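# Insert piston rod-first into cylinder, crown below rim

## Task

Place the piston inside the cylinder with its rod end going in first, and push it down until the top of the piston crown sits lower than the cylinder's upper rim.

## Robot and tools

Robot: two six-joint arms, left_arm and right_arm, each with a parallel two-finger gripper. Cameras: cam_head_left and cam_head_right (fixed on a stand behind the arms, sharing one bar), plus cam_left_wrist and cam_right_wrist on the hands. All images are 896x504.

Frame: every printed hand position and orientation is in the scene frame. Its origin is at table-top height, halfway between the nominal arm bases; +z points up, +x points out over the table, and left_arm is on the +y side (this is not the same as left or right in an image). Actual bases: left_arm near (-0.001, +0.320, +0.037) m, right_arm near (+0.017, -0.300, +0.045) m. Printed hand poses may be off by a few centimetres, more when the arm is stretched far. end_effector_position is the point between the finger pads, roughly 1 cm behind the tips; the fingers point along the gripper's +z and open along its y.

Row layout (used by execute_actions and move): one flat list of 14 numbers covering both arms, even when only one arm should move. First the 7 for left_arm, then the 7 for right_arm. Within each arm the order is unusual: waist, elbow, wrist pitch, shoulder, wrist roll, wrist yaw, then gripper opening. The six joint numbers are absolute target angles in radians, the same values shown under Joint positions, not offsets. Stated ranges: waist -2.618 to 3.054, shoulder 0.000 to 3.142, elbow 0.000 to 3.142, wrist pitch -1.571 to 1.571, wrist yaw -1.571 to 1.571, wrist roll -2.094 to 2.094. A request more than 0.059 rad beyond a range end (and further out than the current angle) is refused; the true stops may differ from the stated ones by up to 0.059 rad, and reaching one prints "joint sent to its limit". Opening is an absolute command on a -1 (closed) to +1 (fully open) scale; between the ends the fingers go to where grip_measured would read that value. To leave a gripper unchanged, resend its current command; 0 is a real half-open command, not 'no change'. To keep a joint still, resend its value from Joint targets.

execute_actions(actions, cameras): actions is a list of actions; each action is a table of up to 15 rows, each row one 1/30 s control step; a short table repeats its last row to fill 15 steps. Per step each joint's target can lead its measured angle by at most 0.339 rad (waist, shoulder, elbow) or 2.2 rad (wrist joints), and if targets would shift the hand over 200 mm, that arm's targets are shrunk toward the current angles, so big changes need several actions. An empty actions list returns full state plus all images. cameras: list of names, ["all"], or [].

move(target, speed, blend, opening_speed, grip_force, blocking, cameras): target is one 14-number row or up to 15 such rows, all absolute joint goals (same layout). Joints interpolate together, so the hand follows a curve, with no collision avoidance. speed is the peak rad/s of the joint with the farthest to travel, 0.01 to 12.57, default 0.5, one value or one per target. blend (rad) rounds corners between listed targets; 0 stops at each. opening_speed (at least 0.2 per second on the -1..+1 scale) makes finger changes gradual, useful for gentle closing. grip_force sets the per-pad force cap in newtons, 10 to 50 (full), one value or one per arm; it persists; lower force closes slowly. blocking=false returns after about 0.5 s while the move continues; a new move replaces it. Finger changes in a later listed target happen only once that target is reached. The result adds a "move:" line: done, off_target (resting more than 0.035 rad away), moving, held or fault, possibly limits=held. Neither done nor off_target tells you about contact.

wait(seconds 0 to 10): lets time pass holding commands; a running move continues. stop(): brakes the current move. zoom_image(camera, region=[x0,y0,x1,y1] pixels, at most 504 by 504): enlarges part of that camera's latest image. read_manual(section="licences"): licence texts only. finished_scene(scene): ends the current scene, giving its number; irreversible, so only call once the piston is seated and stays put.

Result lines: Joint positions and Joint velocities give per arm the six joints in the row order (rad, rad/s) then pad gap in metres (0.094 fully open); "within noise" means essentially stationary. Joint targets show what joints are currently driven toward. Tool commands show gripper commands. grip_measured is the finger opening on the command scale; empty it reads slightly wide, and on a hard squeezed part up to about 0.064 narrower than the part. Squeeze grows about 1 N per 0.001 below first touch, then jumps to the force cap. Joint torques are in Joint positions order without the gripper, include gravity, have per-unit offsets and noise; entries 1, 2 and 4 wrap at ±28 N m. "joint command not followed" means the clearance check altered some steps. MOTOR HOT appears at 75 °C; at 90 °C an OVER-TEMPERATURE FAULT folds that arm and it stays idle; at 100 °C it goes limp. Holding loads, stretching out or pushing against something unreachable heats motors.

Camera calibration (intrinsics, distortion, world-to-camera transforms) is provided; head cameras can be off by about 2 degrees and 9 mm, wrist views lag during motion.

Avoid: dropping the piston or releasing it while it moves, knocking anything off the table or leaving it off the table, fast impacts with the table, fixtures or heavy objects, hard presses, arm-to-arm contact (including one gripper closing on the other's fingers), strain on wrist camera cables, and unnecessary arm stops. Objects may occasionally get nudged by an outside push. Open well above grip_measured to release. Move smoothly and with modest effort.

Each tool is called after "Emit:" in YAML: its name, and indented under it one key for each argument.

## Session

Emit:
execute_actions:
  actions: []

Scene clock: 0.00 s.
left_arm: end_effector_position=(+0.3851, +0.3316, +0.1228) grip_measured=+1.000 end_effector_quat_wxyz=(+0.538, -0.023, +0.841, -0.056) | right_arm: end_effector_position=(+0.4177, -0.3083, +0.1475) grip_measured=+1.000 end_effector_quat_wxyz=(+0.589, +0.012, +0.808, -0.003)
Joint names: [waist, elbow, wrist pitch, shoulder, wrist roll, wrist yaw]
Joint positions: left_arm=[0.111 0.379 0.665 1.479 -0.056 0.165 0.094] | right_arm=[0.004 0.366 0.866 1.543 0.009 -0.003 0.094]
Joint velocities: within noise
Joint torques (N m): no reading
Motor temperatures (°C): left_arm=[29 28 30 27 27 27 25] | right_arm=[30 31 29 28 28 29 28]
Heat: left arm: 30 °C; right arm: 31 °C.
Joint targets: left_arm=[0.111 0.388 0.667 1.470 -0.055 0.167] | right_arm=[0.004 0.374 0.870 1.536 0.008 -0.003]
Tool commands: left_gripper/opening=+1.0 right_gripper/opening=+1.0

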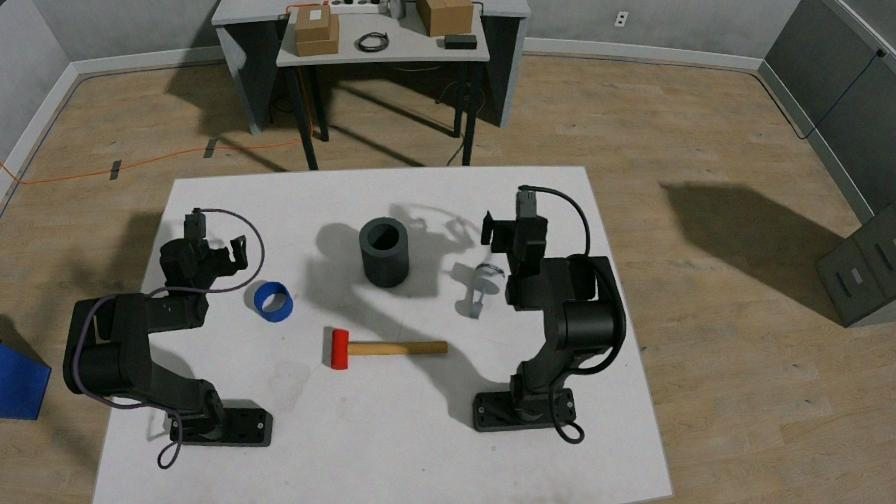

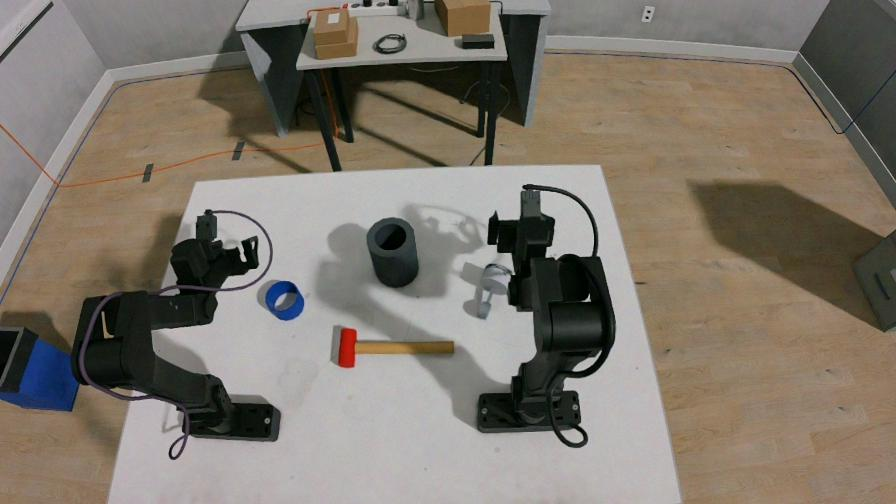

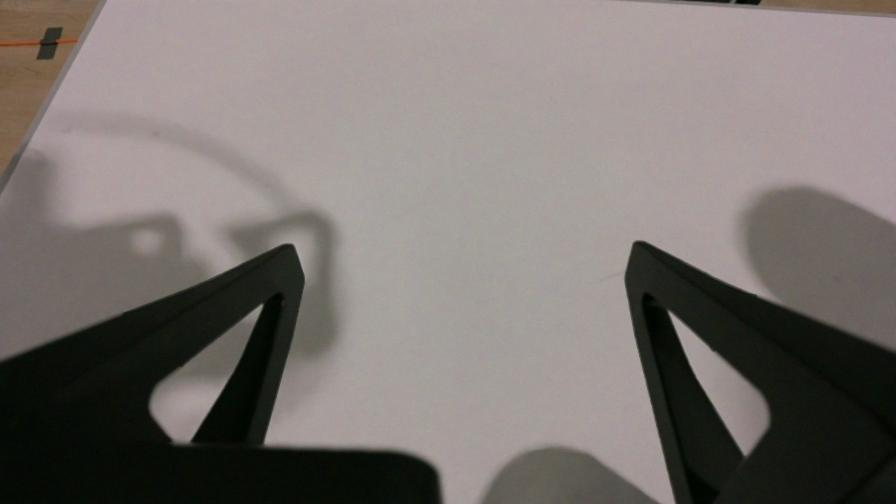

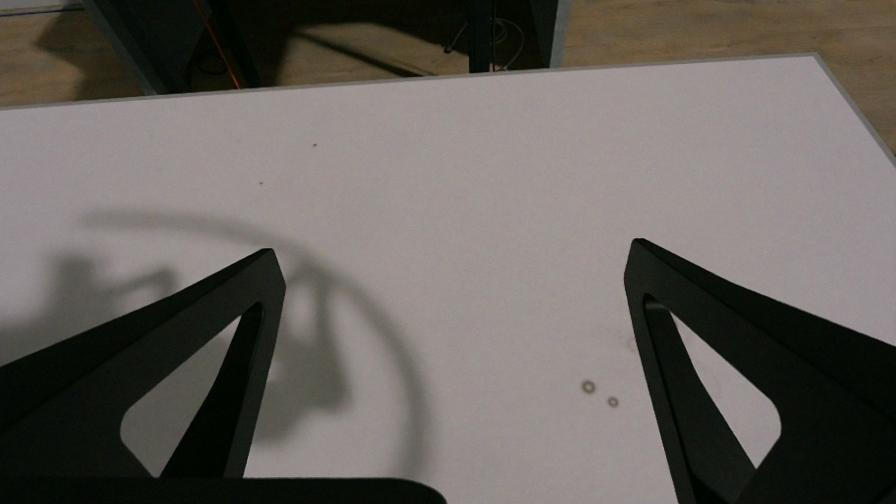

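Emit:
zoom_image:
  camera: "cam_head_right"
  region: [420, 220, 560, 340]

Emit:
zoom_image:
  camera: "cam_head_left"
  region: [420, 220, 560, 340]

Emit:
zoom_image:
  camera: "cam_head_left"
  region: [230, 200, 450, 390]

Emit:
zoom_image:
  camera: "cam_head_right"
  region: [230, 200, 450, 390]

Scaled by 3.600 from the camera's 896x504 image, which has a finer 1280x720 frame.

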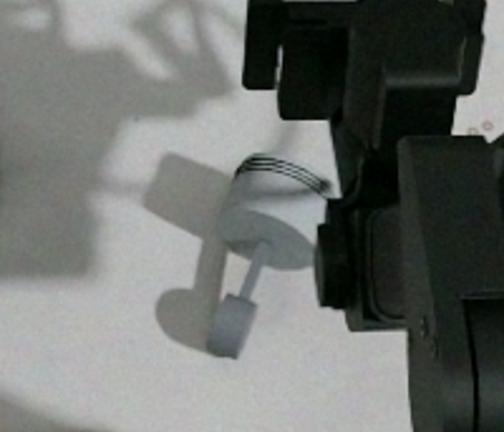

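Scaled by 3.600 from the camera's 896x504 image, which has a finer 1280x720 frame.

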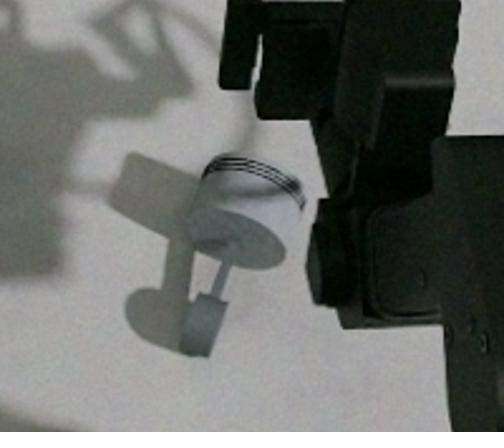

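Scaled by 2.291 from the camera's 896x504 image, which has a finer 1280x720 frame.

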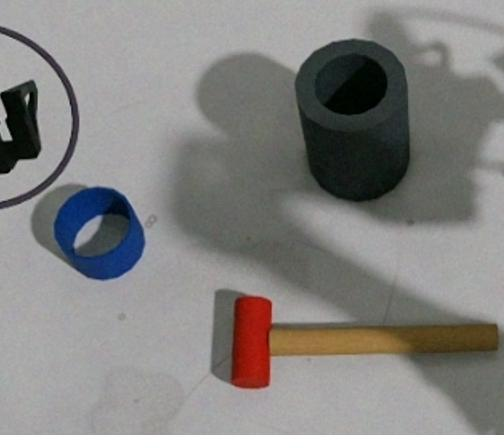

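Scaled by 2.291 from the camera's 896x504 image, which has a finer 1280x720 frame.

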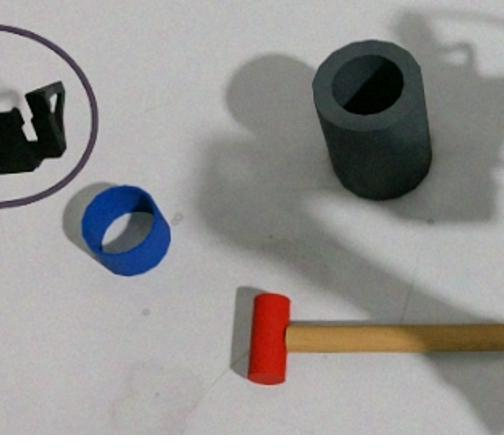

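Emit:
move:
  target: [-0.397, 0.827, -0.759, 0.968, 0, 0, 1, 0.151, 0.827, -0.759, 0.968, 0, 0, 1]
  speed: 1.0
  cameras: ["all"]

Scene clock: 16.67 s.
left_arm: end_effector_position=(+0.2519, +0.2121, +0.1882) grip_measured=+1.000 end_effector_quat_wxyz=(+0.307, +0.185, +0.931, -0.069) | right_arm: end_effector_position=(+0.2872, -0.2671, +0.1941) grip_measured=+1.000 end_effector_quat_wxyz=(+0.309, -0.054, +0.949, +0.020)
Joint names: [waist, elbow, wrist pitch, shoulder, wrist roll, wrist yaw]
Joint positions: left_arm=[-0.392 0.798 -0.746 0.983 -0.009 0.011 0.094] | right_arm=[0.145 0.795 -0.757 0.98 0.003 -0.003 0.094]
Joint torques (N m): left_arm=[-0.5 9.02 0.84 -2.09 0.1 -0.14] | right_arm=[0.77 8.4 1.29 -2.77 -0.02 0.01]
Heat: left arm: 32 °C; right arm: 32 °C.
Joint targets: left_arm=[-0.397 0.827 -0.759 0.968 0.000 0.000] | right_arm=[0.151 0.827 -0.759 0.968 0.000 0.000]
move: done
camera_calibration:
cam_left_wrist: T_world_to_cam=[[-0.408368, -0.911338, -0.0519454, 0.307428], [-0.912793, 0.40728, 0.0305219, 0.143824], [-0.00665942, 0.0598796, -0.998183, 0.297858], [0, 0, 0, 1]] pos_world=[0.258809, 0.203758, 0.308897]
cam_right_wrist: T_world_to_cam=[[0.103853, -0.993051, -0.0553503, -0.284538], [-0.993293, -0.106401, 0.0452611, 0.255818], [-0.0508359, 0.0502786, -0.997441, 0.345404], [0, 0, 0, 1]] pos_world=[0.301211, -0.272708, 0.317192]

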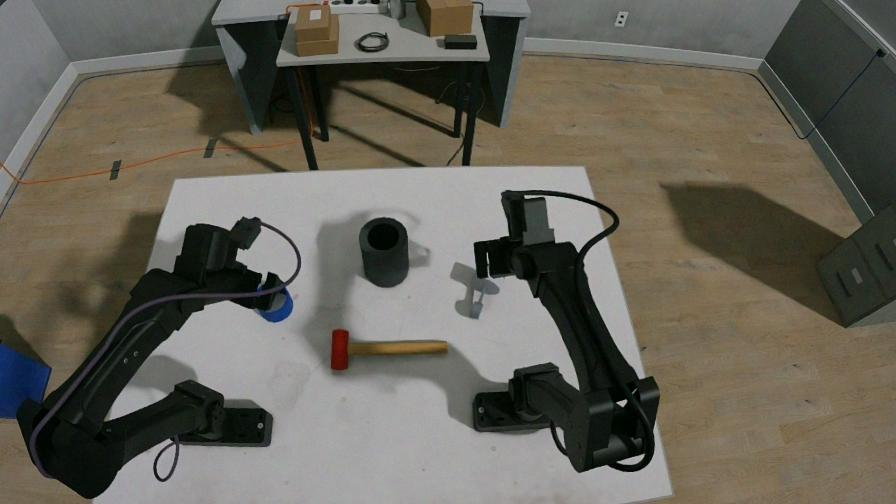

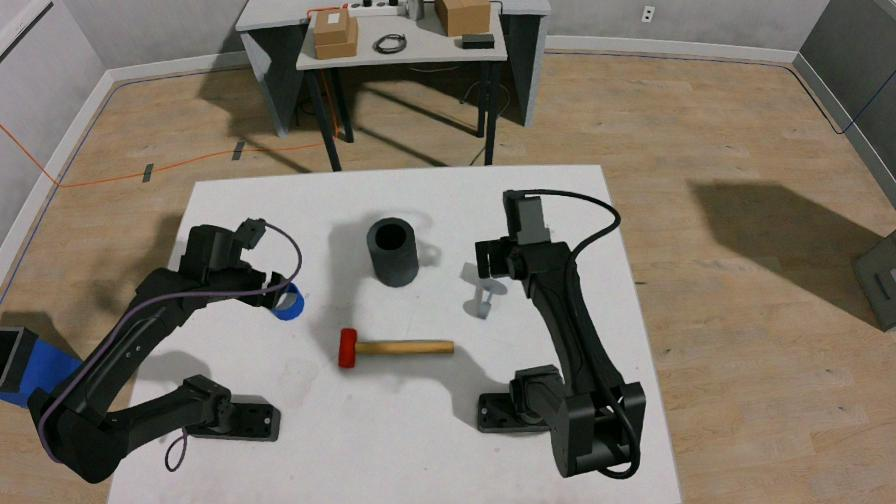

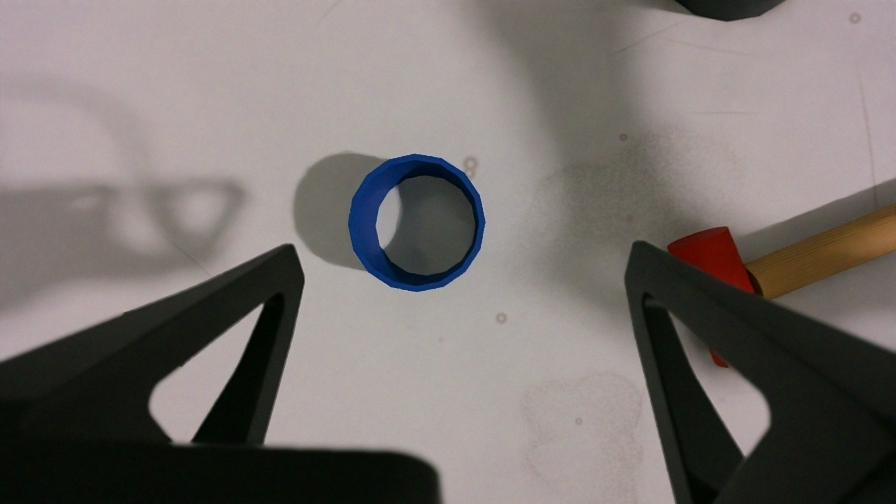

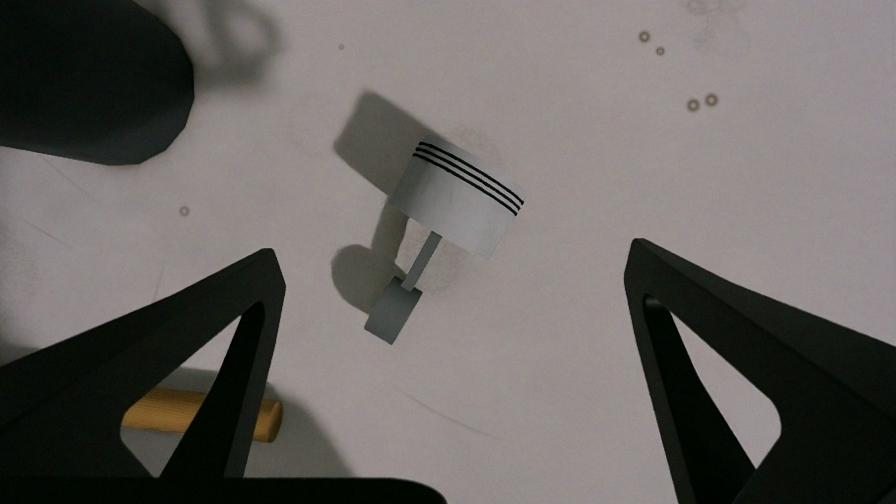

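Emit:
zoom_image:
  camera: "cam_right_wrist"
  region: [310, 100, 560, 360]

Emit:
zoom_image:
  camera: "cam_left_wrist"
  region: [320, 130, 520, 310]

Emit:
zoom_image:
  camera: "cam_head_left"
  region: [330, 200, 530, 320]

Scaled by 1.938 from the camera's 896x504 image, which has a finer 1280x720 frame.

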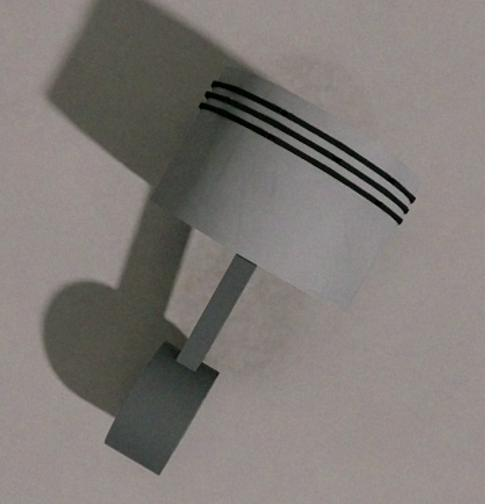

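Scaled by 2.520 from the camera's 896x504 image, which has a finer 1280x720 frame.

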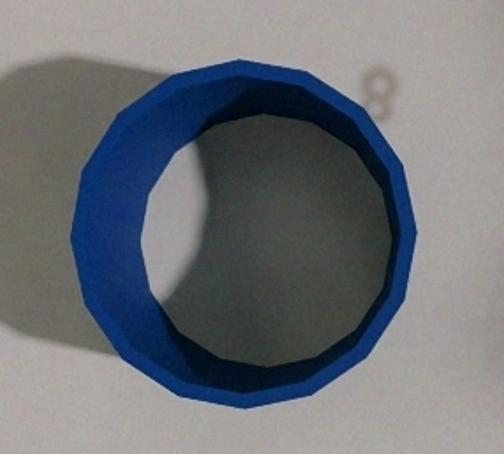

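Scaled by 2.520 from the camera's 896x504 image, which has a finer 1280x720 frame.

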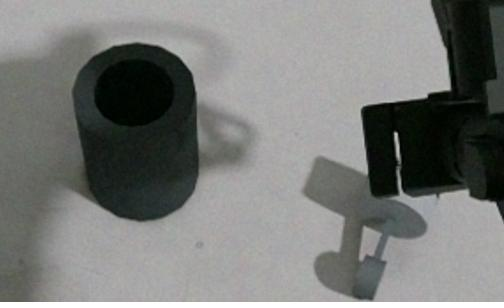

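Emit:
move:
  target: [-0.307, 0.705, -0.515, 1.208, 0, 0, 1, 0.022, 1.79, -1.562, 2.252, 0.36, -0.2, 1]
  speed: 1.0
  cameras: ["all"]

Scene clock: 47.90 s.
left_arm: end_effector_position=(+0.2823, +0.2250, +0.1253) grip_measured=+1.000 end_effector_quat_wxyz=(+0.264, +0.150, +0.951, -0.048) | right_arm: end_effector_position=(+0.3358, -0.2658, +0.0877) grip_measured=+1.000 end_effector_quat_wxyz=(-0.242, +0.191, +0.950, +0.051)
Joint names: [waist, elbow, wrist pitch, shoulder, wrist roll, wrist yaw]
Joint positions: left_arm=[-0.314 0.714 -0.538 1.202 -0.009 0.01 0.094] | right_arm=[0.026 1.763 -1.552 2.247 0.35 -0.19 0.094]
Joint torques (N m): left_arm=[0.59 5.96 1.05 -2.15 0.1 -0.12] | right_arm=[-0.36 6.39 -0.88 -10.69 0.1 -0.17]
Heat: left arm: 33 °C; right arm: 32 °C.
Joint targets: left_arm=[-0.307 0.705 -0.515 1.208 0.000 0.000] | right_arm=[0.022 1.790 -1.562 2.252 0.360 -0.200]
move: done
camera_calibration:
cam_left_wrist: T_world_to_cam=[[-0.340051, -0.939056, -0.0503844, 0.314973], [-0.934868, 0.331757, 0.126331, 0.179465], [-0.101916, 0.0900617, -0.990708, 0.253663], [0, 0, 0, 1]] pos_world=[0.300735, 0.213393, 0.244503]
cam_right_wrist: T_world_to_cam=[[-0.434526, -0.900514, -0.0161566, -0.0922869], [-0.35396, 0.154247, 0.922453, 0.0867709], [-0.82819, 0.406549, -0.38577, 0.54388], [0, 0, 0, 1]] pos_world=[0.441049, -0.317604, 0.12828]

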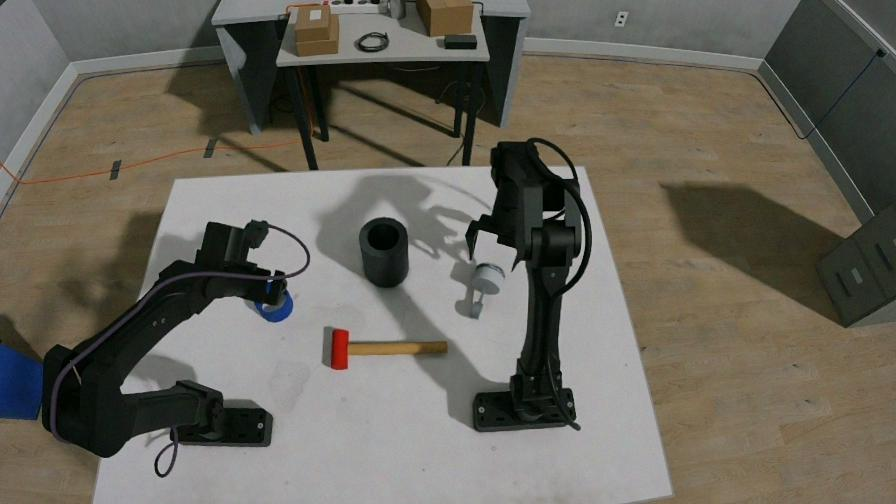

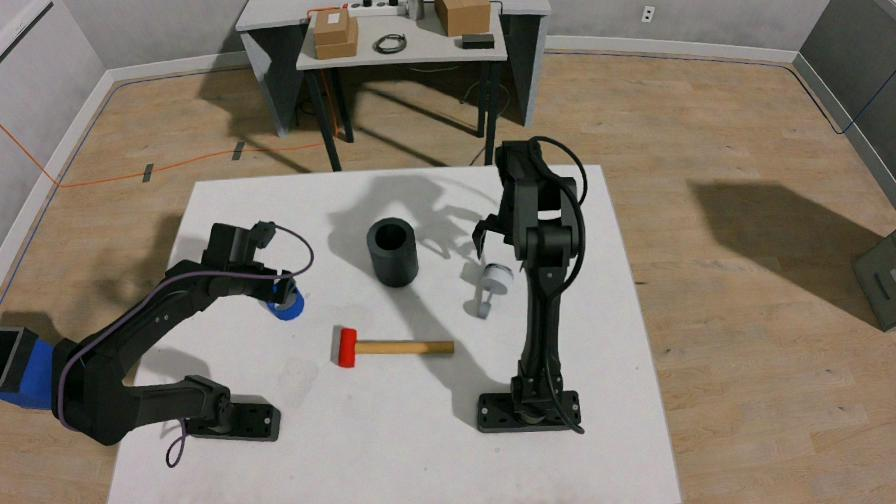

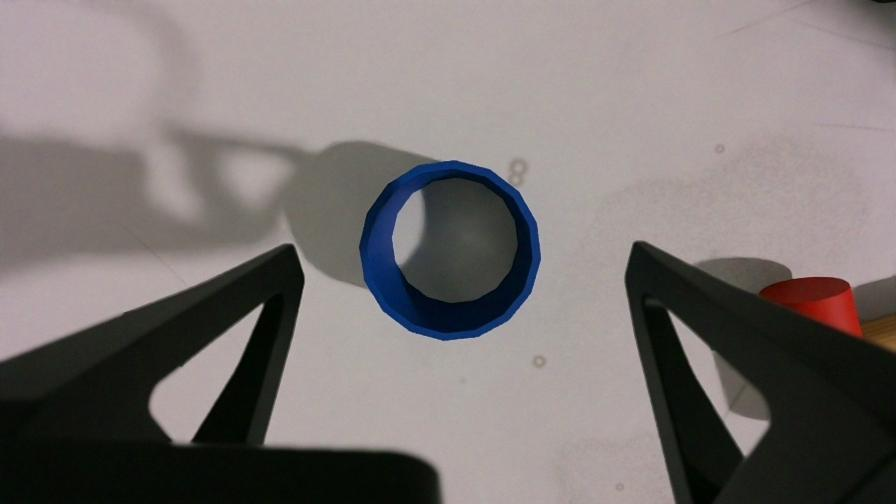

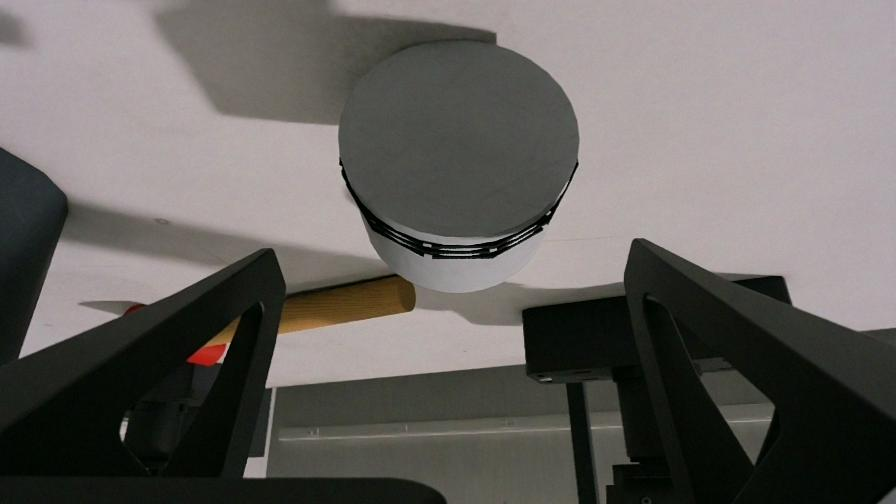

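Emit:
zoom_image:
  camera: "cam_right_wrist"
  region: [320, 20, 600, 310]

Emit:
zoom_image:
  camera: "cam_left_wrist"
  region: [340, 145, 560, 355]

Scaled by 1.738 from the camera's 896x504 image, which has a finer 1280x720 frame.

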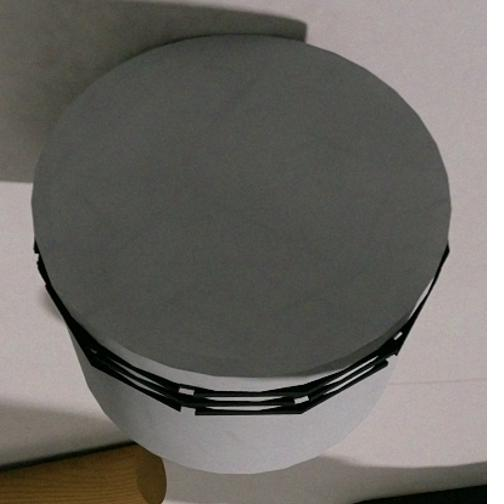

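Scaled by 2.291 from the camera's 896x504 image, which has a finer 1280x720 frame.

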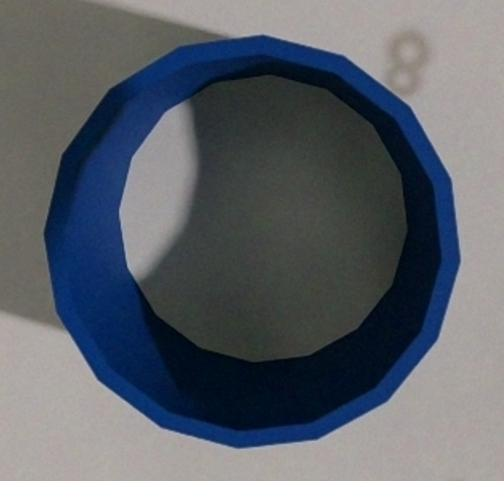

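Emit:
move:
  target: [-0.293, 0.447, -0.0585, 1.4315, 0.009, -0.01, 1, 0.022, 1.675, -1.404, 2.301, 0.36, -0.2, 1]
  speed: 0.35
  cameras: ["all"]

Scene clock: 56.57 s.
left_arm: end_effector_position=(+0.2786, +0.2322, +0.0307) grip_measured=+1.000 end_effector_quat_wxyz=(+0.253, +0.147, +0.955, -0.039) | right_arm: end_effector_position=(+0.3400, -0.2658, +0.0506) grip_measured=+1.000 end_effector_quat_wxyz=(-0.231, +0.191, +0.953, +0.054)
Joint names: [waist, elbow, wrist pitch, shoulder, wrist roll, wrist yaw]
Joint positions: left_arm=[-0.3 0.453 -0.082 1.423 0 0 0.094] | right_arm=[0.026 1.685 -1.412 2.286 0.351 -0.191 0.094]
Joint torques (N m): left_arm=[0.61 4.94 1.02 -2.78 0.1 -0.13] | right_arm=[-0.42 3.54 -0.62 -9.85 0.09 -0.19]
Heat: left arm: 33 °C; right arm: 32 °C.
Joint targets: left_arm=[-0.293 0.447 -0.059 1.432 0.009 -0.010] | right_arm=[0.022 1.675 -1.404 2.301 0.360 -0.200]
move: done
camera_calibration:
cam_left_wrist: T_world_to_cam=[[-0.330834, -0.941635, -0.0622327, 0.314157], [-0.935565, 0.318637, 0.152278, 0.187965], [-0.12356, 0.108601, -0.986376, 0.160482], [0, 0, 0, 1]] pos_world=[0.299617, 0.2185, 0.149224]
cam_right_wrist: T_world_to_cam=[[-0.434418, -0.90033, -0.0262004, -0.0905654], [-0.374806, 0.154244, 0.914182, 0.130031], [-0.819025, 0.406958, -0.404455, 0.530792], [0, 0, 0, 1]] pos_world=[0.444124, -0.317605, 0.093437]

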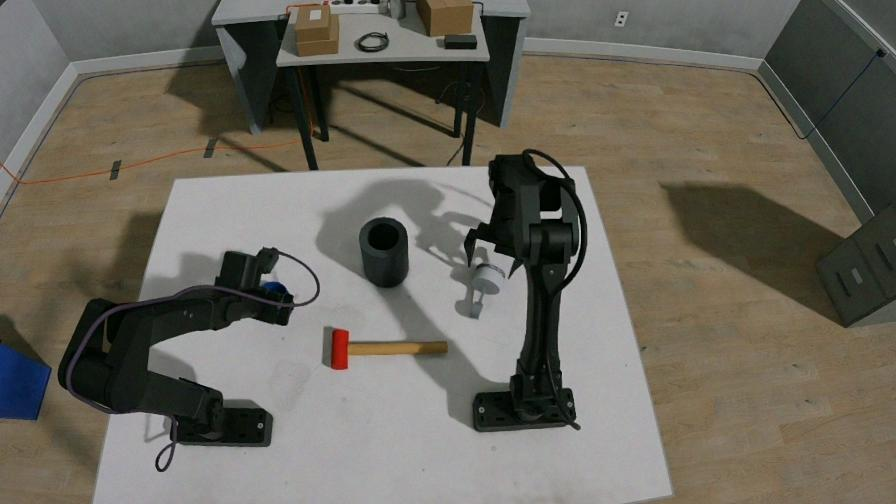

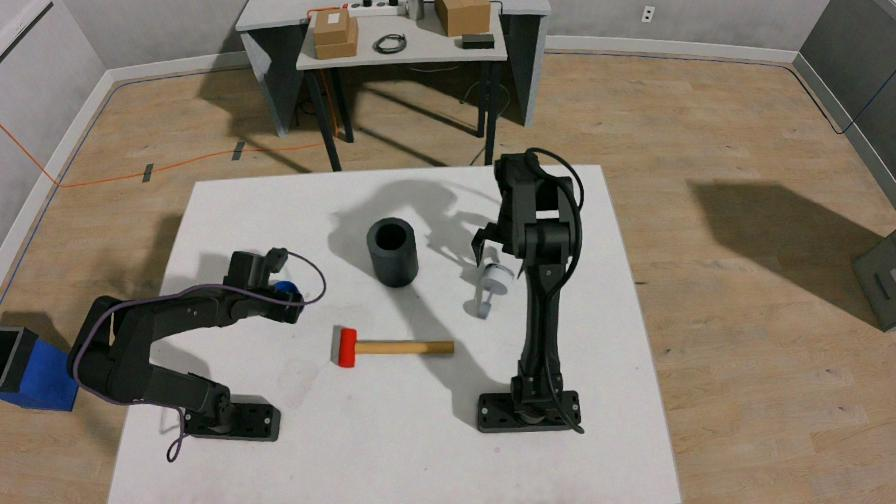

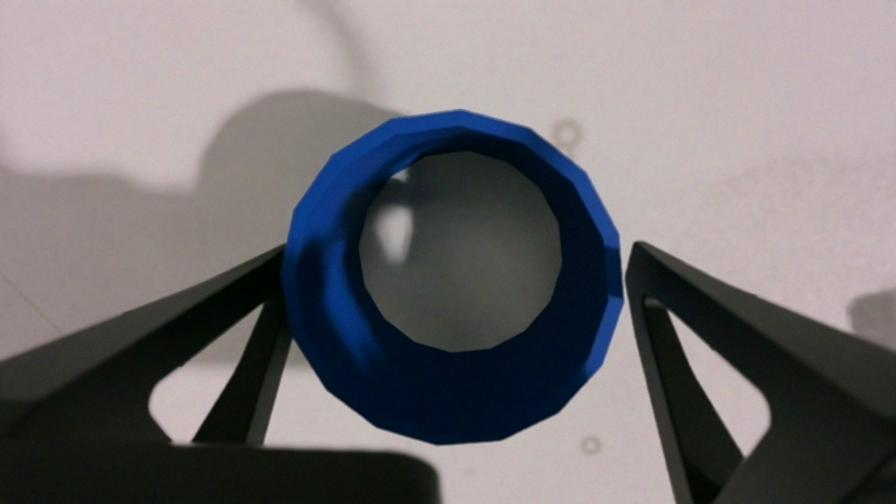

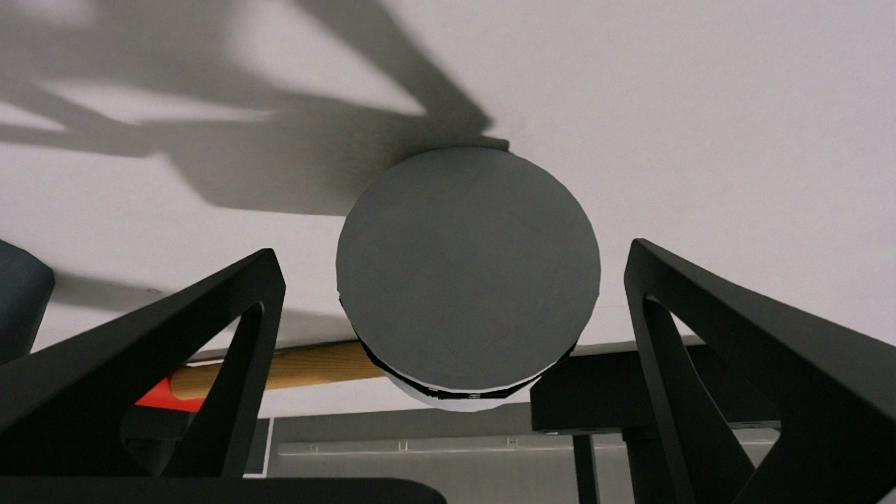

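Emit:
move:
  target: [-0.293, 0.447, -0.0585, 1.4315, 0.009, -0.01, 0.45, 0.0147, 1.636, -1.384, 2.2585, 0.36, -0.2, 1]
  speed: 0.15
  grip_force: [25, 40]
  cameras: ["cam_left_wrist", "cam_right_wrist"]

Scene clock: 64.77 s.
left_arm: end_effector_position=(+0.2789, +0.2328, +0.0308) grip_measured=+0.718 end_effector_quat_wxyz=(+0.254, +0.147, +0.955, -0.037) | right_arm: end_effector_position=(+0.3324, -0.2669, +0.0435) grip_measured=+1.000 end_effector_quat_wxyz=(-0.240, +0.193, +0.950, +0.052)
Joint names: [waist, elbow, wrist pitch, shoulder, wrist roll, wrist yaw]
Joint positions: left_arm=[-0.3 0.453 -0.082 1.423 0 -0.004 0.081] | right_arm=[0.022 1.646 -1.392 2.286 0.351 -0.191 0.094]
Joint torques (N m): left_arm=[0.61 4.96 1.03 -2.77 0.1 -0.1] | right_arm=[-0.59 3.45 -0.64 -13.65 0.07 -0.21]
Heat: left arm: 33 °C; right arm: 32 °C.
Joint targets: left_arm=[-0.293 0.447 -0.058 1.432 0.009 -0.010] | right_arm=[0.015 1.636 -1.384 2.258 0.360 -0.200]
grip_force (N): 25, 40
move: done
camera_calibration:
cam_left_wrist: T_world_to_cam=[[-0.329291, -0.941935, -0.0657692, 0.314645], [-0.936319, 0.316743, 0.151594, 0.188787], [-0.12196, 0.111499, -0.986252, 0.159437], [0, 0, 0, 1]] pos_world=[0.299819, 0.218801, 0.14932]
cam_right_wrist: T_world_to_cam=[[-0.438476, -0.89855, -0.0186059, -0.093498], [-0.357422, 0.155346, 0.920933, 0.128004], [-0.824614, 0.410457, -0.389277, 0.524337], [0, 0, 0, 1]] pos_world=[0.437131, -0.319116, 0.0844896]
Images, in order (width x height): cam_left_wrist 896x504, cam_right_wrist 896x504.

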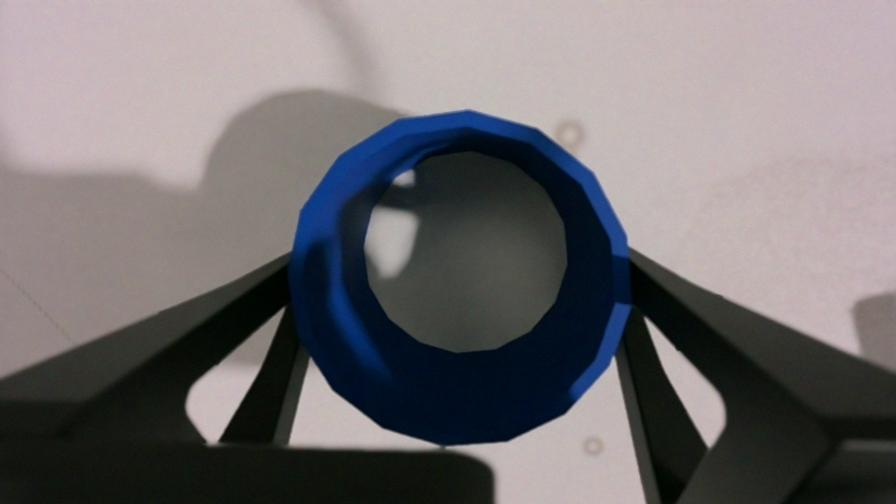

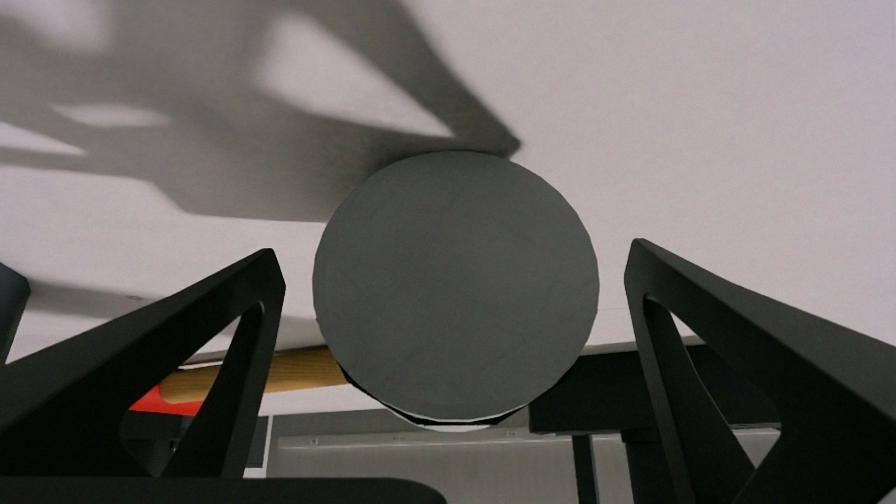

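Emit:
move:
  target: [-0.293, 0.447, -0.0585, 1.4315, 0.009, -0.01, 0.45, 0.0147, 1.636, -1.384, 2.2585, 0.36, -0.2, 0.2]
  speed: 0.15
  opening_speed: 0.6
  grip_force: [25, 40]
  cameras: ["cam_right_wrist"]

Scene clock: 68.37 s.
left_arm: end_effector_position=(+0.2789, +0.2328, +0.0308) grip_measured=+0.717 end_effector_quat_wxyz=(+0.254, +0.147, +0.955, -0.037) | right_arm: end_effector_position=(+0.3324, -0.2668, +0.0435) grip_measured=+0.467 end_effector_quat_wxyz=(-0.240, +0.194, +0.950, +0.053)
Joint names: [waist, elbow, wrist pitch, shoulder, wrist roll, wrist yaw]
Joint positions: left_arm=[-0.3 0.453 -0.082 1.423 0 -0.004 0.081] | right_arm=[0.022 1.646 -1.392 2.286 0.351 -0.191 0.069]
Joint torques (N m): left_arm=[0.62 4.97 1.03 -2.77 0.1 -0.1] | right_arm=[-0.61 3.38 -0.64 -13.71 0.1 -0.18]
Heat: left arm: 33 °C; right arm: 32 °C.
Joint targets: left_arm=[-0.293 0.447 -0.058 1.432 0.009 -0.010] | right_arm=[0.015 1.636 -1.384 2.258 0.360 -0.200]
grip_force (N): 25, 40
move: done
camera_calibration:
cam_right_wrist: T_world_to_cam=[[-0.439213, -0.898192, -0.0185197, -0.0930717], [-0.357142, 0.155652, 0.92099, 0.127975], [-0.824343, 0.411125, -0.389147, 0.52442], [0, 0, 0, 1]] pos_world=[0.437128, -0.319118, 0.0844892]
Images, in order (width x height): cam_right_wrist 896x504.

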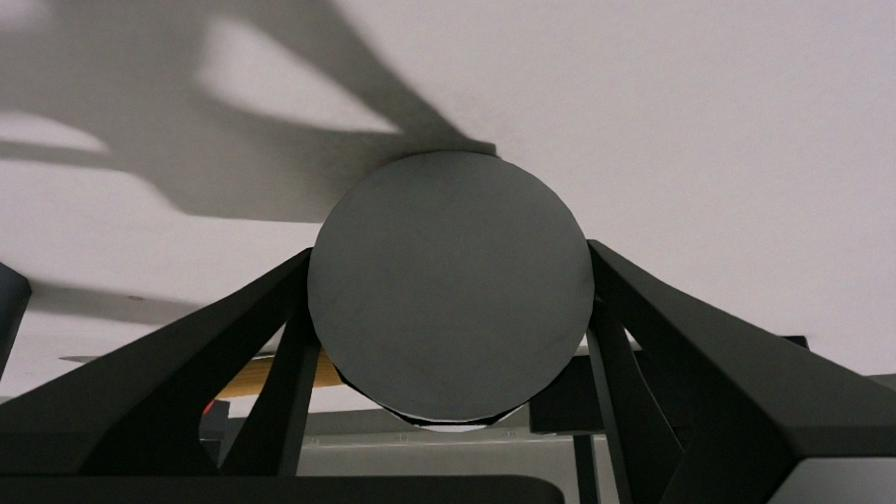

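Emit:
move:
  target: [-0.293, 1.12, -0.975, 1.168, 0.0, 0.0, 0.45, 0.022, 0.8545, -0.418, 0.913, 0.0, 0.0, 0.2]
  speed: 0.6
  cameras: ["all"]

Scene clock: 76.67 s.
left_arm: end_effector_position=(+0.2743, +0.2343, +0.2111) grip_measured=+0.717 end_effector_quat_wxyz=(+0.235, +0.148, +0.960, -0.034) | right_arm: end_effector_position=(+0.3381, -0.2985, +0.2762) grip_measured=+0.464 end_effector_quat_wxyz=(+0.471, +0.001, +0.882, +0.006)
Joint names: [waist, elbow, wrist pitch, shoulder, wrist roll, wrist yaw]
Joint positions: left_arm=[-0.3 1.084 -0.981 1.194 0 -0.004 0.081] | right_arm=[0.022 0.855 -0.508 0.938 0.005 -0.015 0.069]
Joint torques (N m): left_arm=[0.62 9.36 0.8 -4.44 0 0.01] | right_arm=[-0.02 6.11 2.82 -3.9 -0.03 0.14]
Heat: left arm: 33 °C; right arm: 32 °C.
Joint targets: left_arm=[-0.293 1.120 -0.975 1.168 0.000 0.000] | right_arm=[0.022 0.855 -0.418 0.913 0.000 0.000]
grip_force (N): 25, 40
move: off_target (left_arm, right_arm); left_arm: the elbow is farthest, 0.036 rad from its target; right_arm: the wrist pitch is farthest, 0.090 rad from its target
camera_calibration:
cam_left_wrist: T_world_to_cam=[[-0.331786, -0.94115, -0.0644571, 0.326545], [-0.929782, 0.314699, 0.190972, 0.147028], [-0.159449, 0.123293, -0.979477, 0.342631], [0, 0, 0, 1]] pos_world=[0.299679, 0.218814, 0.328569]
cam_right_wrist: T_world_to_cam=[[0.0106211, -0.997906, -0.0638008, -0.284064], [-0.953737, 0.00906164, -0.300505, 0.415968], [0.300453, 0.0640409, -0.951644, 0.304202], [0, 0, 0, 1]] pos_world=[0.308342, -0.30672, 0.396368]

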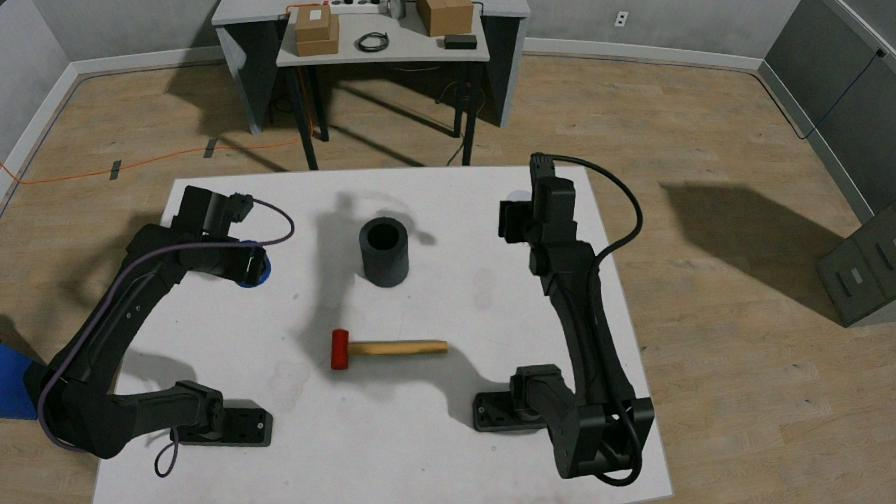

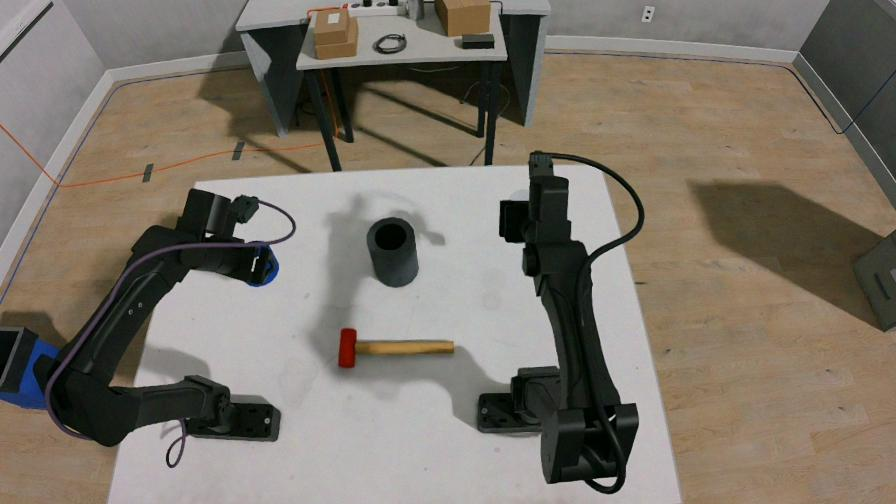

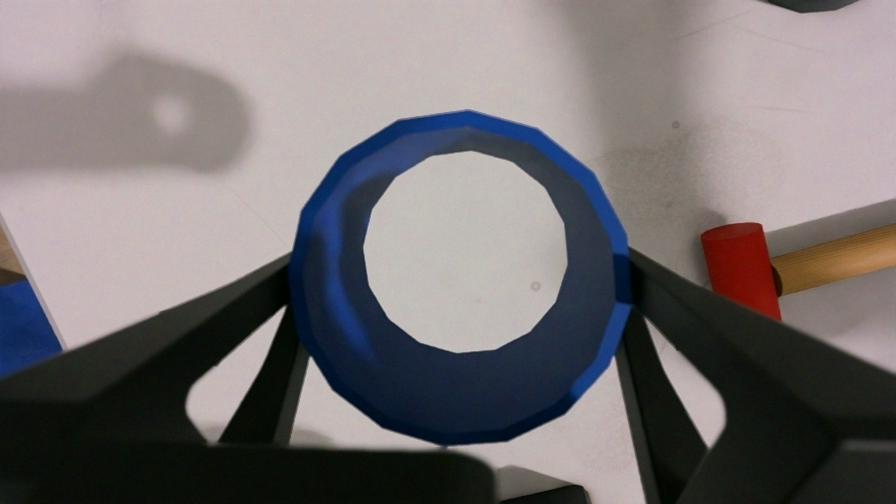

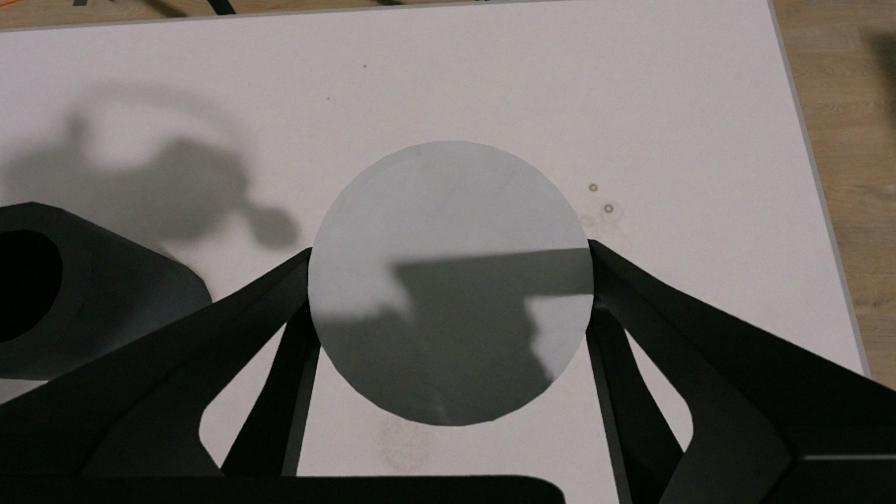

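Emit:
zoom_image:
  camera: "cam_head_left"
  region: [470, 150, 620, 270]

Emit:
zoom_image:
  camera: "cam_right_wrist"
  region: [290, 120, 610, 440]

Scaled by 3.360 from the camera's 896x504 image, which has a finer 1280x720 frame.

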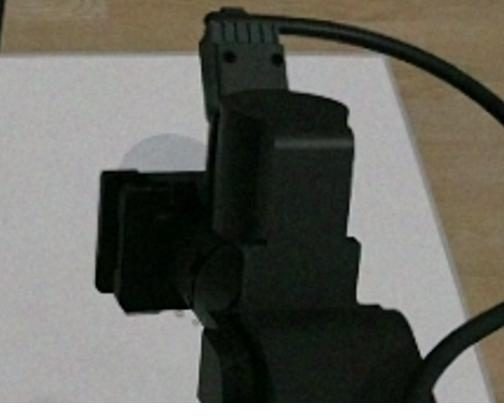

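Scaled by 1.575 from the camera's 896x504 image, which has a finer 1280x720 frame.

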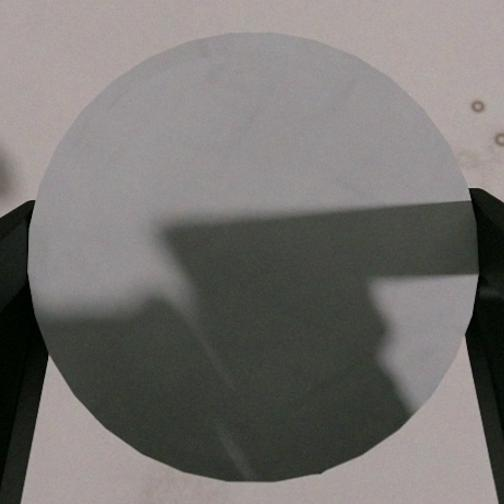

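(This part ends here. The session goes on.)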